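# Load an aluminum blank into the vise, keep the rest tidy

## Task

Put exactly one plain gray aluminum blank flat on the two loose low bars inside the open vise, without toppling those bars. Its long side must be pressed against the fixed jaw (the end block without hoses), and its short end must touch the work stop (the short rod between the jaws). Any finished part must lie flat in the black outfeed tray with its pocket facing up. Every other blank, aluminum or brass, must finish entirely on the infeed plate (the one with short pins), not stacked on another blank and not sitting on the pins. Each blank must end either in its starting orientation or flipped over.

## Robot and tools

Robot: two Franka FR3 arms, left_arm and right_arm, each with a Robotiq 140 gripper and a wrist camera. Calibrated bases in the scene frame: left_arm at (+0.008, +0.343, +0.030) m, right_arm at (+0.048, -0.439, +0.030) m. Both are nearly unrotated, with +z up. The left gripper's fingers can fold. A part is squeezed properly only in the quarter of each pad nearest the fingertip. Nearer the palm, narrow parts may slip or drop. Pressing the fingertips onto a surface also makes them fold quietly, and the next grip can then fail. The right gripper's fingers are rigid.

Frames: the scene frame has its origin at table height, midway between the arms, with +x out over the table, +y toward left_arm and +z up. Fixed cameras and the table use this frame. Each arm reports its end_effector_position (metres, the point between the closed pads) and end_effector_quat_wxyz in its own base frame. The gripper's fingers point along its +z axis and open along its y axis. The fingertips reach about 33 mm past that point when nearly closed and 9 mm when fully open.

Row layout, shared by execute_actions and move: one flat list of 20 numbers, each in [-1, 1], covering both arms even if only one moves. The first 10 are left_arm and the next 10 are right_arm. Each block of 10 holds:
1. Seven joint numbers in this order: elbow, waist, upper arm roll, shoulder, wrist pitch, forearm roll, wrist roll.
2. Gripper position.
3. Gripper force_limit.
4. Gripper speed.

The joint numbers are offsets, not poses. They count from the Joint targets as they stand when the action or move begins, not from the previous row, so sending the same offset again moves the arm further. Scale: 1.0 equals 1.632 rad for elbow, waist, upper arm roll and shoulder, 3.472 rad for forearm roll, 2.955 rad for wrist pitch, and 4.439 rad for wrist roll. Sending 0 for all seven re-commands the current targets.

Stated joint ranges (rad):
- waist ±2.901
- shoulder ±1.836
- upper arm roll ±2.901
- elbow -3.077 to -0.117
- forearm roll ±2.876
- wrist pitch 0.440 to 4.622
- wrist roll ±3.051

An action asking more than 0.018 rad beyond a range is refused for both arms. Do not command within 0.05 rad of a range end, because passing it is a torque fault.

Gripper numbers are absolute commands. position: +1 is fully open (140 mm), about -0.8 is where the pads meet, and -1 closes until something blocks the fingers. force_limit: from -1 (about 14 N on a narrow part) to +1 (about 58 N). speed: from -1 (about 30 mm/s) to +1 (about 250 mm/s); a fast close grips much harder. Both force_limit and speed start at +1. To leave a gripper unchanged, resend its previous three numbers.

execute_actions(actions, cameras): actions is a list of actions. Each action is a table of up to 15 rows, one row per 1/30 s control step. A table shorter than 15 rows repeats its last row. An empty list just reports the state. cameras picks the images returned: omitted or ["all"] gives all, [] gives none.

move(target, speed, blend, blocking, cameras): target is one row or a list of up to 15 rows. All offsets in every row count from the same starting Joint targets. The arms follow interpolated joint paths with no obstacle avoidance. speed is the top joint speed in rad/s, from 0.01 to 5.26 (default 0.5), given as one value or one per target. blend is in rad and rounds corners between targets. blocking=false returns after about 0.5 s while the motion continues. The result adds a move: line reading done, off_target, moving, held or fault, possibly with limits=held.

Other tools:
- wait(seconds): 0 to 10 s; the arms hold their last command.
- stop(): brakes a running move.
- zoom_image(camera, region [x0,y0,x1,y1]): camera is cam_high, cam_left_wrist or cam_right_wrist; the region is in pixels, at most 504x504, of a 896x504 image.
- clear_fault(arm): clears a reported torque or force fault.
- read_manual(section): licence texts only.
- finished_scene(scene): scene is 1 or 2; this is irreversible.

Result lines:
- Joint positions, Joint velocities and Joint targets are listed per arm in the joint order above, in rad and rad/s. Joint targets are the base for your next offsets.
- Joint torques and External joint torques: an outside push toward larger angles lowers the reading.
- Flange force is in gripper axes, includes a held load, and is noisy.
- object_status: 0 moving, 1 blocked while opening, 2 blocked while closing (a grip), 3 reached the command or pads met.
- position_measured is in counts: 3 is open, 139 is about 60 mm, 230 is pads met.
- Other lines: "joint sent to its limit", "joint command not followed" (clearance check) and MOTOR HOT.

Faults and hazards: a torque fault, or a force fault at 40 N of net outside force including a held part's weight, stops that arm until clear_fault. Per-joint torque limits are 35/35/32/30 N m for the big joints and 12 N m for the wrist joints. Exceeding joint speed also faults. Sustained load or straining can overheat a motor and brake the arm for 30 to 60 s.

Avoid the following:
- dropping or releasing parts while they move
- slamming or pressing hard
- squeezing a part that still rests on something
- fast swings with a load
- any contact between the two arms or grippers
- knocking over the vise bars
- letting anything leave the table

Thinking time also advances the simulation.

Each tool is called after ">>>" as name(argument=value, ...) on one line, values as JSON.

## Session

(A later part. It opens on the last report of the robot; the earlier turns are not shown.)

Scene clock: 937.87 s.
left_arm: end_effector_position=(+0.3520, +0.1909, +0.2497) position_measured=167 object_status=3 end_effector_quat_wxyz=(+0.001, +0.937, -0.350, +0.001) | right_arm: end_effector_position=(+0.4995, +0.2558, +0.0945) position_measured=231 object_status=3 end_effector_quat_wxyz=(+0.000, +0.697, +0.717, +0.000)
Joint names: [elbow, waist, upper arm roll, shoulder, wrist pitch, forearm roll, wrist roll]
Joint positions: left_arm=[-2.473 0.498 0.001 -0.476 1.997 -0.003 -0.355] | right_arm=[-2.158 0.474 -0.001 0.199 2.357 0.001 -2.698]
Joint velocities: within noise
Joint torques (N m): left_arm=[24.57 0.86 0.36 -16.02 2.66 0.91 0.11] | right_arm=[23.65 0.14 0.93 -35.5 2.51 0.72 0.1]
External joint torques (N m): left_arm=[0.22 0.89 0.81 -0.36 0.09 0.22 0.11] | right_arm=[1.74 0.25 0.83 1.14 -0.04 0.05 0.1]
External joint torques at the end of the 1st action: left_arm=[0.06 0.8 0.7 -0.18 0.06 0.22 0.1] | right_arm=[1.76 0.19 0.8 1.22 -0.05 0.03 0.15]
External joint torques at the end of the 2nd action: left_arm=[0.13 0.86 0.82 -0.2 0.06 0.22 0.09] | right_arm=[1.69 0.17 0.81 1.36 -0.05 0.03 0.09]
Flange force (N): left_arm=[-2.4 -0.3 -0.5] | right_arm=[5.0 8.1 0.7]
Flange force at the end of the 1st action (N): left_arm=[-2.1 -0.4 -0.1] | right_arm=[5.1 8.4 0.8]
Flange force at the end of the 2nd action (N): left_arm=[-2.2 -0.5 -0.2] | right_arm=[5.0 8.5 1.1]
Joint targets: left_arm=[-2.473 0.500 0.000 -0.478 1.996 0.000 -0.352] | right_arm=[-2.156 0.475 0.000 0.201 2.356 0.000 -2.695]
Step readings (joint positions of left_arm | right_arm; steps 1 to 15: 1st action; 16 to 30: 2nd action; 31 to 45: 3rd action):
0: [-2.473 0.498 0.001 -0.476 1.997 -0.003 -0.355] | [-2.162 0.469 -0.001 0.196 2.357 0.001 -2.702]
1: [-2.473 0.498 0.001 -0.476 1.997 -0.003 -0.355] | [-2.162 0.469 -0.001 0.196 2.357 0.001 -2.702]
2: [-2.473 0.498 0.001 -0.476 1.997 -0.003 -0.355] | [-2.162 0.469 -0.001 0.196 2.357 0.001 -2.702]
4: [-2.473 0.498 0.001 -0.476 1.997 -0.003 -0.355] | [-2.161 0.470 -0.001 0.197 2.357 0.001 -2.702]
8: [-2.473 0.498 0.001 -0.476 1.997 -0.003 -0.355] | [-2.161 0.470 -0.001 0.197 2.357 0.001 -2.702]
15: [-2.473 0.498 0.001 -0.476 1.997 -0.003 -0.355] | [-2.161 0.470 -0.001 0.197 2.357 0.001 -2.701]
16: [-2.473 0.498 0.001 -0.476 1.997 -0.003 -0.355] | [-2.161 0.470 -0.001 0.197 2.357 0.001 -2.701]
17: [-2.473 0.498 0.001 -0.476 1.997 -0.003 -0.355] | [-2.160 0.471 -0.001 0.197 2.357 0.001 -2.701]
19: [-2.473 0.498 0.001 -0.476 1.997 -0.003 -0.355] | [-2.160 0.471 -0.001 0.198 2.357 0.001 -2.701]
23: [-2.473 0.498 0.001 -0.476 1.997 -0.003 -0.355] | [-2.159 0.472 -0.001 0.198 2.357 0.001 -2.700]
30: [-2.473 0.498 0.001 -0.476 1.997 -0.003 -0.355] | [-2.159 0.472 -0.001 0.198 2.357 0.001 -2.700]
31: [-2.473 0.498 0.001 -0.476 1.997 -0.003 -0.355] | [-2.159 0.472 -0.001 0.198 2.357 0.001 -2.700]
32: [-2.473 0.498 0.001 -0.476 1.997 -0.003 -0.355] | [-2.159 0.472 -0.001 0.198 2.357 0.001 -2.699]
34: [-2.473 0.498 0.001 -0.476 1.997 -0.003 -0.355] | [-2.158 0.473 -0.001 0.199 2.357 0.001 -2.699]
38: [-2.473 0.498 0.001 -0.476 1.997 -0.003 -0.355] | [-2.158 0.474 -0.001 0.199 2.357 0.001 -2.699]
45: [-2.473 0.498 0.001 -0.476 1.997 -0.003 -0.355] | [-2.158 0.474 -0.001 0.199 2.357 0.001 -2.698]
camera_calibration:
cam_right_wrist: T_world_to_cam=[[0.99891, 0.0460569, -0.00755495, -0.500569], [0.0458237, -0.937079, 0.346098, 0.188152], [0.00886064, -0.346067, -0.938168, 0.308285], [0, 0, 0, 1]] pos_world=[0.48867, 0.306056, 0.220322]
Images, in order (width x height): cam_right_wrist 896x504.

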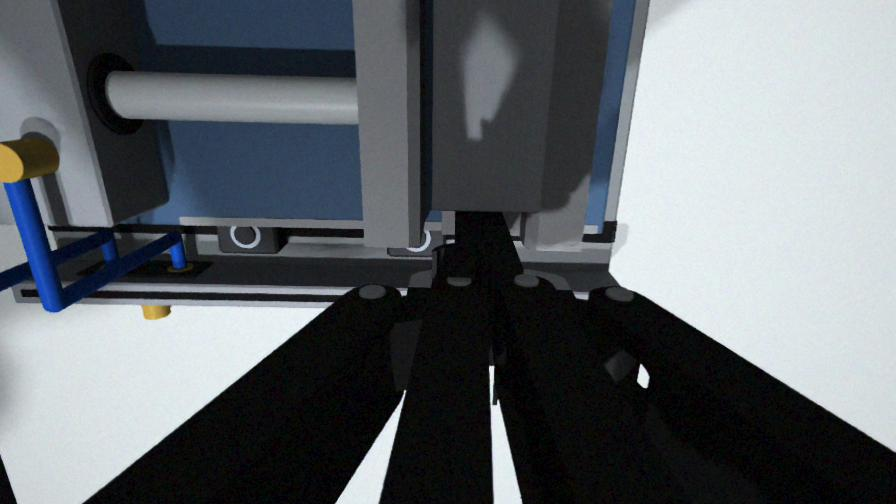

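>>> execute_actions(actions=[[[0,0,0,0,0,0,0,-0.3,-1,-1, 0.00103,0.00099,0,0.00072,-0.00017,0,0.00036,-1,-1,-0.6]],[[0,0,0,0,0,0,0,-0.3,-1,-1, 0.00103,0.00099,0,0.00072,-0.00017,0,0.00036,-1,-1,-0.6]]], cameras=["cam_right_wrist"])

Scene clock: 942.40 s.
left_arm: end_effector_position=(+0.3520, +0.1909, +0.2496) position_measured=167 object_status=3 end_effector_quat_wxyz=(+0.001, +0.937, -0.350, +0.001) | right_arm: end_effector_position=(+0.4997, +0.2578, +0.0945) position_measured=231 object_status=3 end_effector_quat_wxyz=(+0.000, +0.697, +0.717, +0.001)
Joint names: [elbow, waist, upper arm roll, shoulder, wrist pitch, forearm roll, wrist roll]
Joint positions: left_arm=[-2.473 0.498 0.001 -0.476 1.997 -0.003 -0.355] | right_arm=[-2.154 0.477 -0.001 0.202 2.357 0.001 -2.695]
Joint velocities: within noise
Joint torques (N m): left_arm=[24.57 0.84 0.34 -16.01 2.67 0.92 0.09] | right_arm=[23.84 0.2 1.14 -35.53 2.61 0.77 0.07]
External joint torques (N m): left_arm=[0.12 0.83 0.74 -0.23 0.08 0.23 0.09] | right_arm=[1.95 0.26 0.98 1.16 0.06 0.1 0.07]
External joint torques at the end of the 1st action: left_arm=[0.14 0.79 0.7 -0.22 0.07 0.22 0.12] | right_arm=[1.76 0.12 0.72 1.28 -0.09 0.04 0.13]
Flange force (N): left_arm=[-2.2 -0.4 -0.2] | right_arm=[5.4 8.7 0.9]
Flange force at the end of the 1st action (N): left_arm=[-2.1 -0.4 -0.3] | right_arm=[5.1 8.6 0.8]
Joint targets: left_arm=[-2.473 0.500 0.000 -0.478 1.996 0.000 -0.352] | right_arm=[-2.153 0.479 0.000 0.203 2.355 0.000 -2.691]
Step readings (joint positions of left_arm | right_arm; steps 1 to 15: 1st action; 16 to 30: 2nd action):
0: [-2.473 0.498 0.001 -0.476 1.997 -0.003 -0.355] | [-2.157 0.474 -0.001 0.199 2.357 0.001 -2.698]
1: [-2.473 0.498 0.001 -0.476 1.997 -0.003 -0.355] | [-2.157 0.474 -0.001 0.199 2.357 0.001 -2.698]
2: [-2.473 0.498 0.001 -0.476 1.997 -0.003 -0.355] | [-2.157 0.474 -0.001 0.200 2.357 0.001 -2.697]
4: [-2.473 0.498 0.001 -0.476 1.997 -0.003 -0.355] | [-2.156 0.475 -0.001 0.200 2.357 0.001 -2.697]
8: [-2.473 0.498 0.001 -0.476 1.997 -0.003 -0.355] | [-2.156 0.475 -0.001 0.200 2.357 0.001 -2.697]
15: [-2.473 0.498 0.001 -0.476 1.997 -0.003 -0.355] | [-2.156 0.475 -0.001 0.200 2.357 0.001 -2.696]
16: [-2.473 0.498 0.001 -0.476 1.997 -0.003 -0.355] | [-2.156 0.475 -0.001 0.200 2.357 0.001 -2.696]
17: [-2.473 0.498 0.001 -0.476 1.997 -0.003 -0.355] | [-2.155 0.476 -0.001 0.201 2.357 0.001 -2.696]
19: [-2.473 0.498 0.001 -0.476 1.997 -0.003 -0.355] | [-2.155 0.476 -0.001 0.201 2.357 0.001 -2.696]
23: [-2.473 0.498 0.001 -0.476 1.997 -0.003 -0.355] | [-2.154 0.477 -0.001 0.201 2.357 0.001 -2.695]
30: [-2.473 0.498 0.001 -0.476 1.997 -0.003 -0.355] | [-2.154 0.477 -0.001 0.202 2.357 0.001 -2.695]
camera_calibration:
cam_right_wrist: T_world_to_cam=[[0.998922, 0.0459232, -0.00674326, -0.500909], [0.0454209, -0.937227, 0.345748, 0.190345], [0.00955788, -0.345682, -0.938303, 0.308546], [0, 0, 0, 1]] pos_world=[0.488775, 0.308058, 0.220321]
Images, in order (width x height): cam_right_wrist 896x504.

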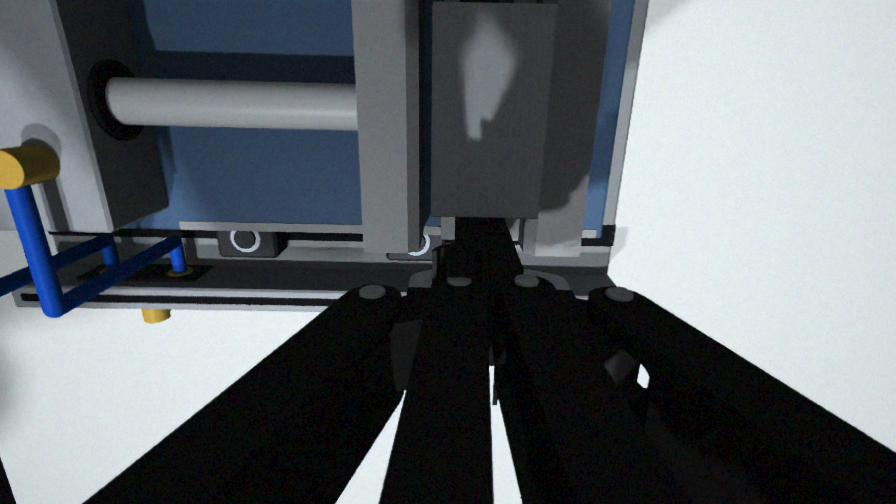

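>>> execute_actions(actions=[[[0,0,0,0,0,0,0,-0.3,-1,-1, 0.00103,0.00099,0,0.00072,-0.00017,0,0.00036,-1,-1,-0.6]],[[0,0,0,0,0,0,0,-0.3,-1,-1, 0.00103,0.00099,0,0.00072,-0.00017,0,0.00036,-1,-1,-0.6]]], cameras=["cam_right_wrist"])

Scene clock: 945.50 s.
left_arm: end_effector_position=(+0.3520, +0.1909, +0.2496) position_measured=167 object_status=3 end_effector_quat_wxyz=(+0.001, +0.937, -0.350, +0.001) | right_arm: end_effector_position=(+0.4998, +0.2583, +0.0945) position_measured=231 object_status=3 end_effector_quat_wxyz=(+0.000, +0.698, +0.716, +0.000)
Joint names: [elbow, waist, upper arm roll, shoulder, wrist pitch, forearm roll, wrist roll]
Joint positions: left_arm=[-2.473 0.498 0.001 -0.476 1.997 -0.003 -0.355] | right_arm=[-2.152 0.478 -0.001 0.203 2.355 0.001 -2.692]
Joint velocities: within noise
Joint torques (N m): left_arm=[24.61 0.85 0.35 -16 2.67 0.91 0.1] | right_arm=[24.19 1.54 2.04 -35.28 2.77 0.89 0.06]
External joint torques (N m): left_arm=[0.13 0.87 0.79 -0.22 0.09 0.22 0.1] | right_arm=[2.29 1.65 1.93 1.47 0.22 0.22 0.06]
External joint torques at the end of the 1st action: left_arm=[0.16 0.9 0.78 -0.3 0.07 0.23 0.11] | right_arm=[2.06 0.99 1.54 1.32 0.04 0.2 0.04]
Flange force (N): left_arm=[-2.2 -0.5 -0.2] | right_arm=[8.1 9.5 1.5]
Flange force at the end of the 1st action (N): left_arm=[-2.3 -0.3 -0.3] | right_arm=[6.8 9.0 1.0]
Joint targets: left_arm=[-2.473 0.500 0.000 -0.478 1.996 0.000 -0.352] | right_arm=[-2.149 0.482 0.000 0.205 2.354 0.000 -2.688]
Step readings (joint positions of left_arm | right_arm; steps 1 to 15: 1st action; 16 to 30: 2nd action):
0: [-2.473 0.498 0.001 -0.476 1.997 -0.003 -0.355] | [-2.154 0.477 -0.001 0.202 2.357 0.001 -2.694]
1: [-2.473 0.498 0.001 -0.476 1.997 -0.003 -0.355] | [-2.154 0.477 -0.001 0.202 2.357 0.001 -2.694]
2: [-2.473 0.498 0.001 -0.476 1.997 -0.003 -0.355] | [-2.154 0.477 -0.001 0.202 2.357 0.001 -2.694]
4: [-2.473 0.498 0.001 -0.476 1.997 -0.003 -0.355] | [-2.153 0.477 -0.001 0.202 2.357 0.001 -2.694]
8: [-2.473 0.498 0.001 -0.476 1.997 -0.003 -0.355] | [-2.153 0.477 -0.001 0.202 2.357 0.001 -2.694]
15: [-2.473 0.498 0.001 -0.476 1.997 -0.003 -0.355] | [-2.153 0.477 -0.001 0.202 2.357 0.001 -2.693]
16: [-2.473 0.498 0.001 -0.476 1.997 -0.003 -0.355] | [-2.153 0.477 -0.001 0.203 2.356 0.001 -2.693]
17: [-2.473 0.498 0.001 -0.476 1.997 -0.003 -0.355] | [-2.153 0.478 -0.001 0.203 2.356 0.001 -2.693]
19: [-2.473 0.498 0.001 -0.476 1.997 -0.003 -0.355] | [-2.152 0.478 -0.001 0.203 2.355 0.001 -2.693]
23: [-2.473 0.498 0.001 -0.476 1.997 -0.003 -0.355] | [-2.152 0.478 -0.001 0.203 2.355 0.001 -2.692]
30: [-2.473 0.498 0.001 -0.476 1.997 -0.003 -0.355] | [-2.152 0.478 -0.001 0.203 2.355 0.001 -2.692]
camera_calibration:
cam_right_wrist: T_world_to_cam=[[0.999022, 0.0435193, -0.0078223, -0.500397], [0.0435333, -0.937085, 0.346375, 0.191719], [0.00774383, -0.346377, -0.938063, 0.309834], [0, 0, 0, 1]] pos_world=[0.489162, 0.308754, 0.220323]
Images, in order (width x height): cam_right_wrist 896x504.

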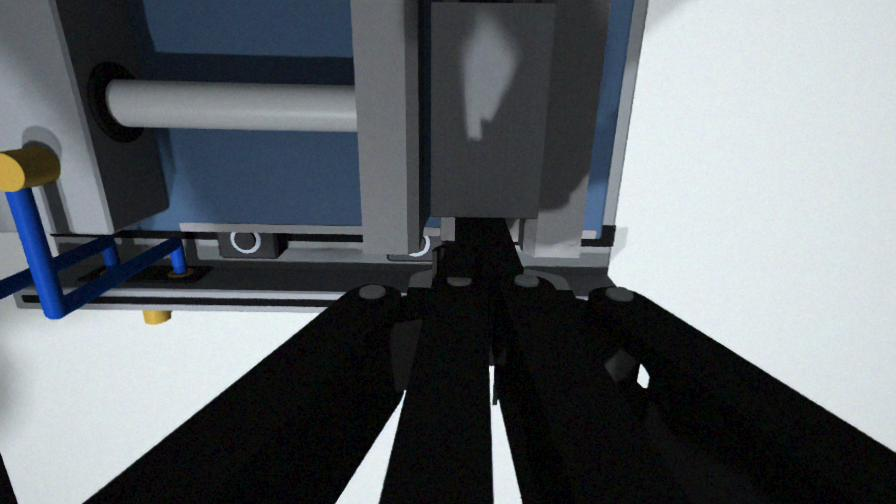

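>>> move(target=[[0,0,0,0,0,0,0,-0.3,-1,-1, -0.0062,-0.0059,0,-0.0043,0.001,0,-0.0022,-1,-1,-0.6],[0,0,0,0,0,0,0,-0.3,-1,-1, 0.02757,-0.0074,0,-0.06434,-0.05076,0,-0.0027,-1,-1,-0.6],[0,0,0,0,0,0,0,-0.3,-1,-1, 0.02757,-0.1674,0,-0.06434,-0.05076,0,-0.0027,-1,-1,-0.6]], speed=[0.03, 0.12, 0.4], blend=[0, 0.02, 0])

>>> zoom_image(camera="cam_high", region=[320, 180, 580, 340])

Scene clock: 955.07 s.
left_arm: end_effector_position=(+0.3520, +0.1909, +0.2496) position_measured=167 object_status=3 end_effector_quat_wxyz=(+0.001, +0.937, -0.350, +0.001) | right_arm: end_effector_position=(+0.5486, +0.1153, +0.1591) position_measured=231 object_status=3 end_effector_quat_wxyz=(+0.000, +0.786, +0.618, +0.001)
Joint names: [elbow, waist, upper arm roll, shoulder, wrist pitch, forearm roll, wrist roll]
Joint positions: left_arm=[-2.473 0.498 0.001 -0.476 1.997 -0.003 -0.355] | right_arm=[-2.105 0.209 -0.002 0.101 2.209 0.001 -2.697]
Joint velocities: within noise
Joint torques (N m): left_arm=[24.63 0.83 0.38 -16.07 2.65 0.93 0.08] | right_arm=[24.86 -0.49 0.72 -34.38 2.26 0.78 -0.26]
External joint torques (N m): left_arm=[0.13 0.86 0.83 -0.27 0.06 0.25 0.08] | right_arm=[1.45 -0.22 0.88 0.52 -0.3 0.01 -0.26]
Flange force (N): left_arm=[-2.3 -0.3 -0.3] | right_arm=[3.0 6.4 -1.7]
Joint targets: left_arm=[-2.473 0.500 0.000 -0.478 1.996 0.000 -0.352] | right_arm=[-2.104 0.209 0.000 0.100 2.204 0.000 -2.700]
move: done
camera_calibration:
cam_left_wrist: T_world_to_cam=[[-0.656551, -0.754279, 0.00190263, 0.381596], [-0.710142, 0.618979, 0.335506, 0.056183], [-0.254243, 0.218925, -0.942036, 0.425788], [0, 0, 0, 1]] pos_world=[0.398689, 0.159838, 0.381532]
cam_right_wrist: T_world_to_cam=[[0.97571, -0.21899, -0.00576015, -0.499616], [-0.203574, -0.916107, 0.345406, 0.166456], [-0.0809175, -0.335844, -0.938436, 0.367945], [0, 0, 0, 1]] pos_world=[0.551139, 0.166652, 0.28492]

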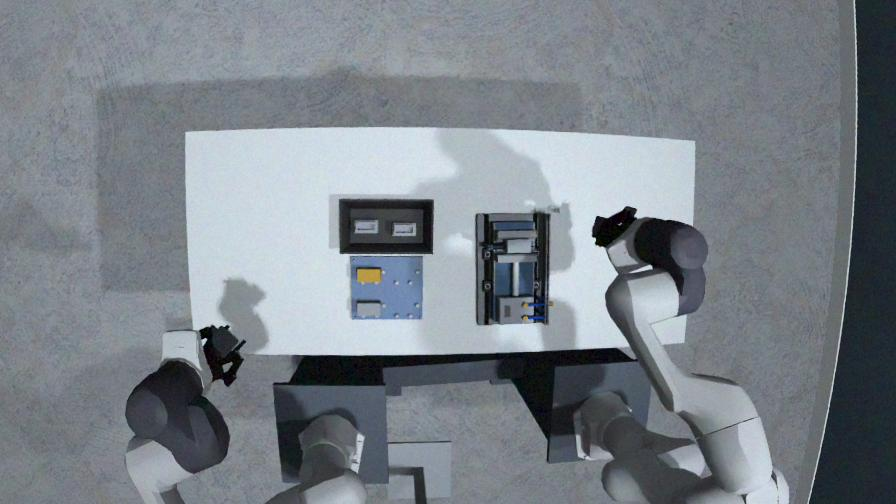

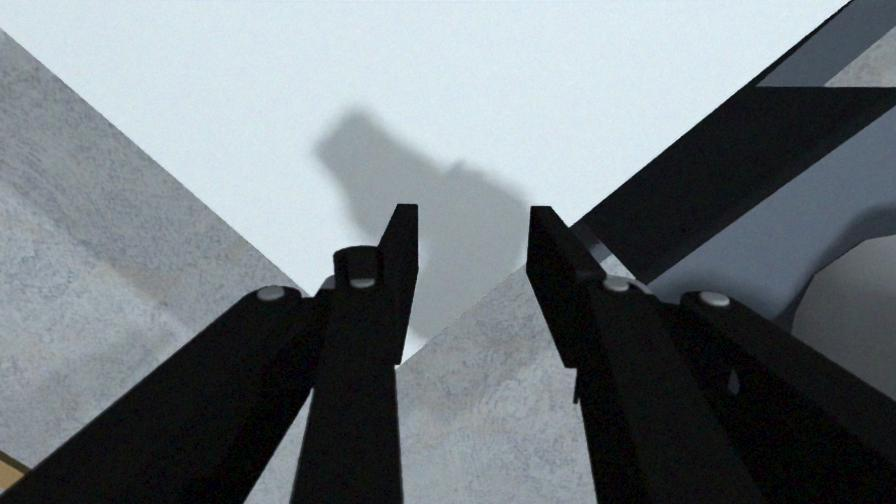

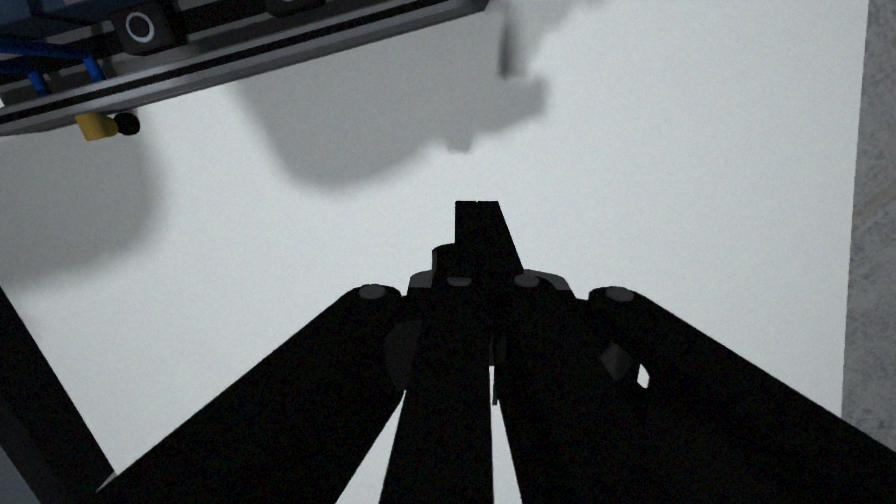

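Scaled by 1.938 from the camera's 896x504 image, which has a finer 1280x720 frame.

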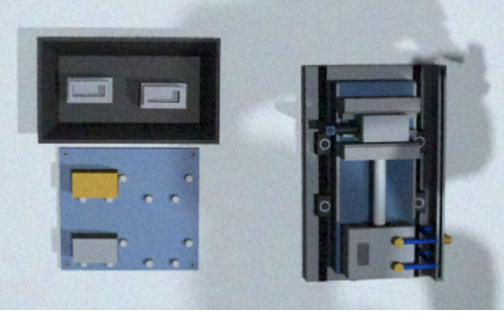

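>>> zoom_image(camera="cam_high", region=[330, 190, 440, 330])

>>> zoom_image(camera="cam_high", region=[465, 205, 565, 335])

Scaled by 3.600 from the camera's 896x504 image, which has a finer 1280x720 frame.

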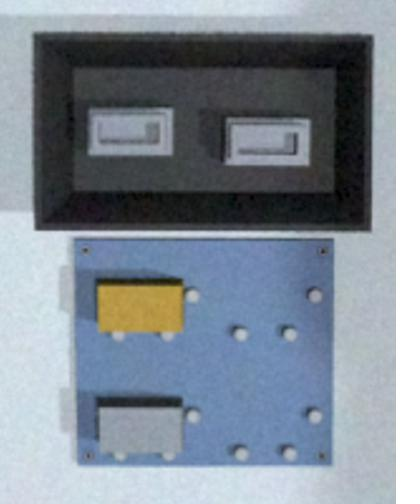

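Scaled by 3.877 from the camera's 896x504 image, which has a finer 1280x720 frame.

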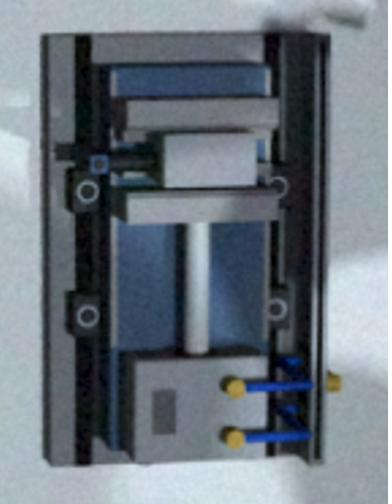

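>>> finished_scene(scene=1)

The scene is finished: the task was done.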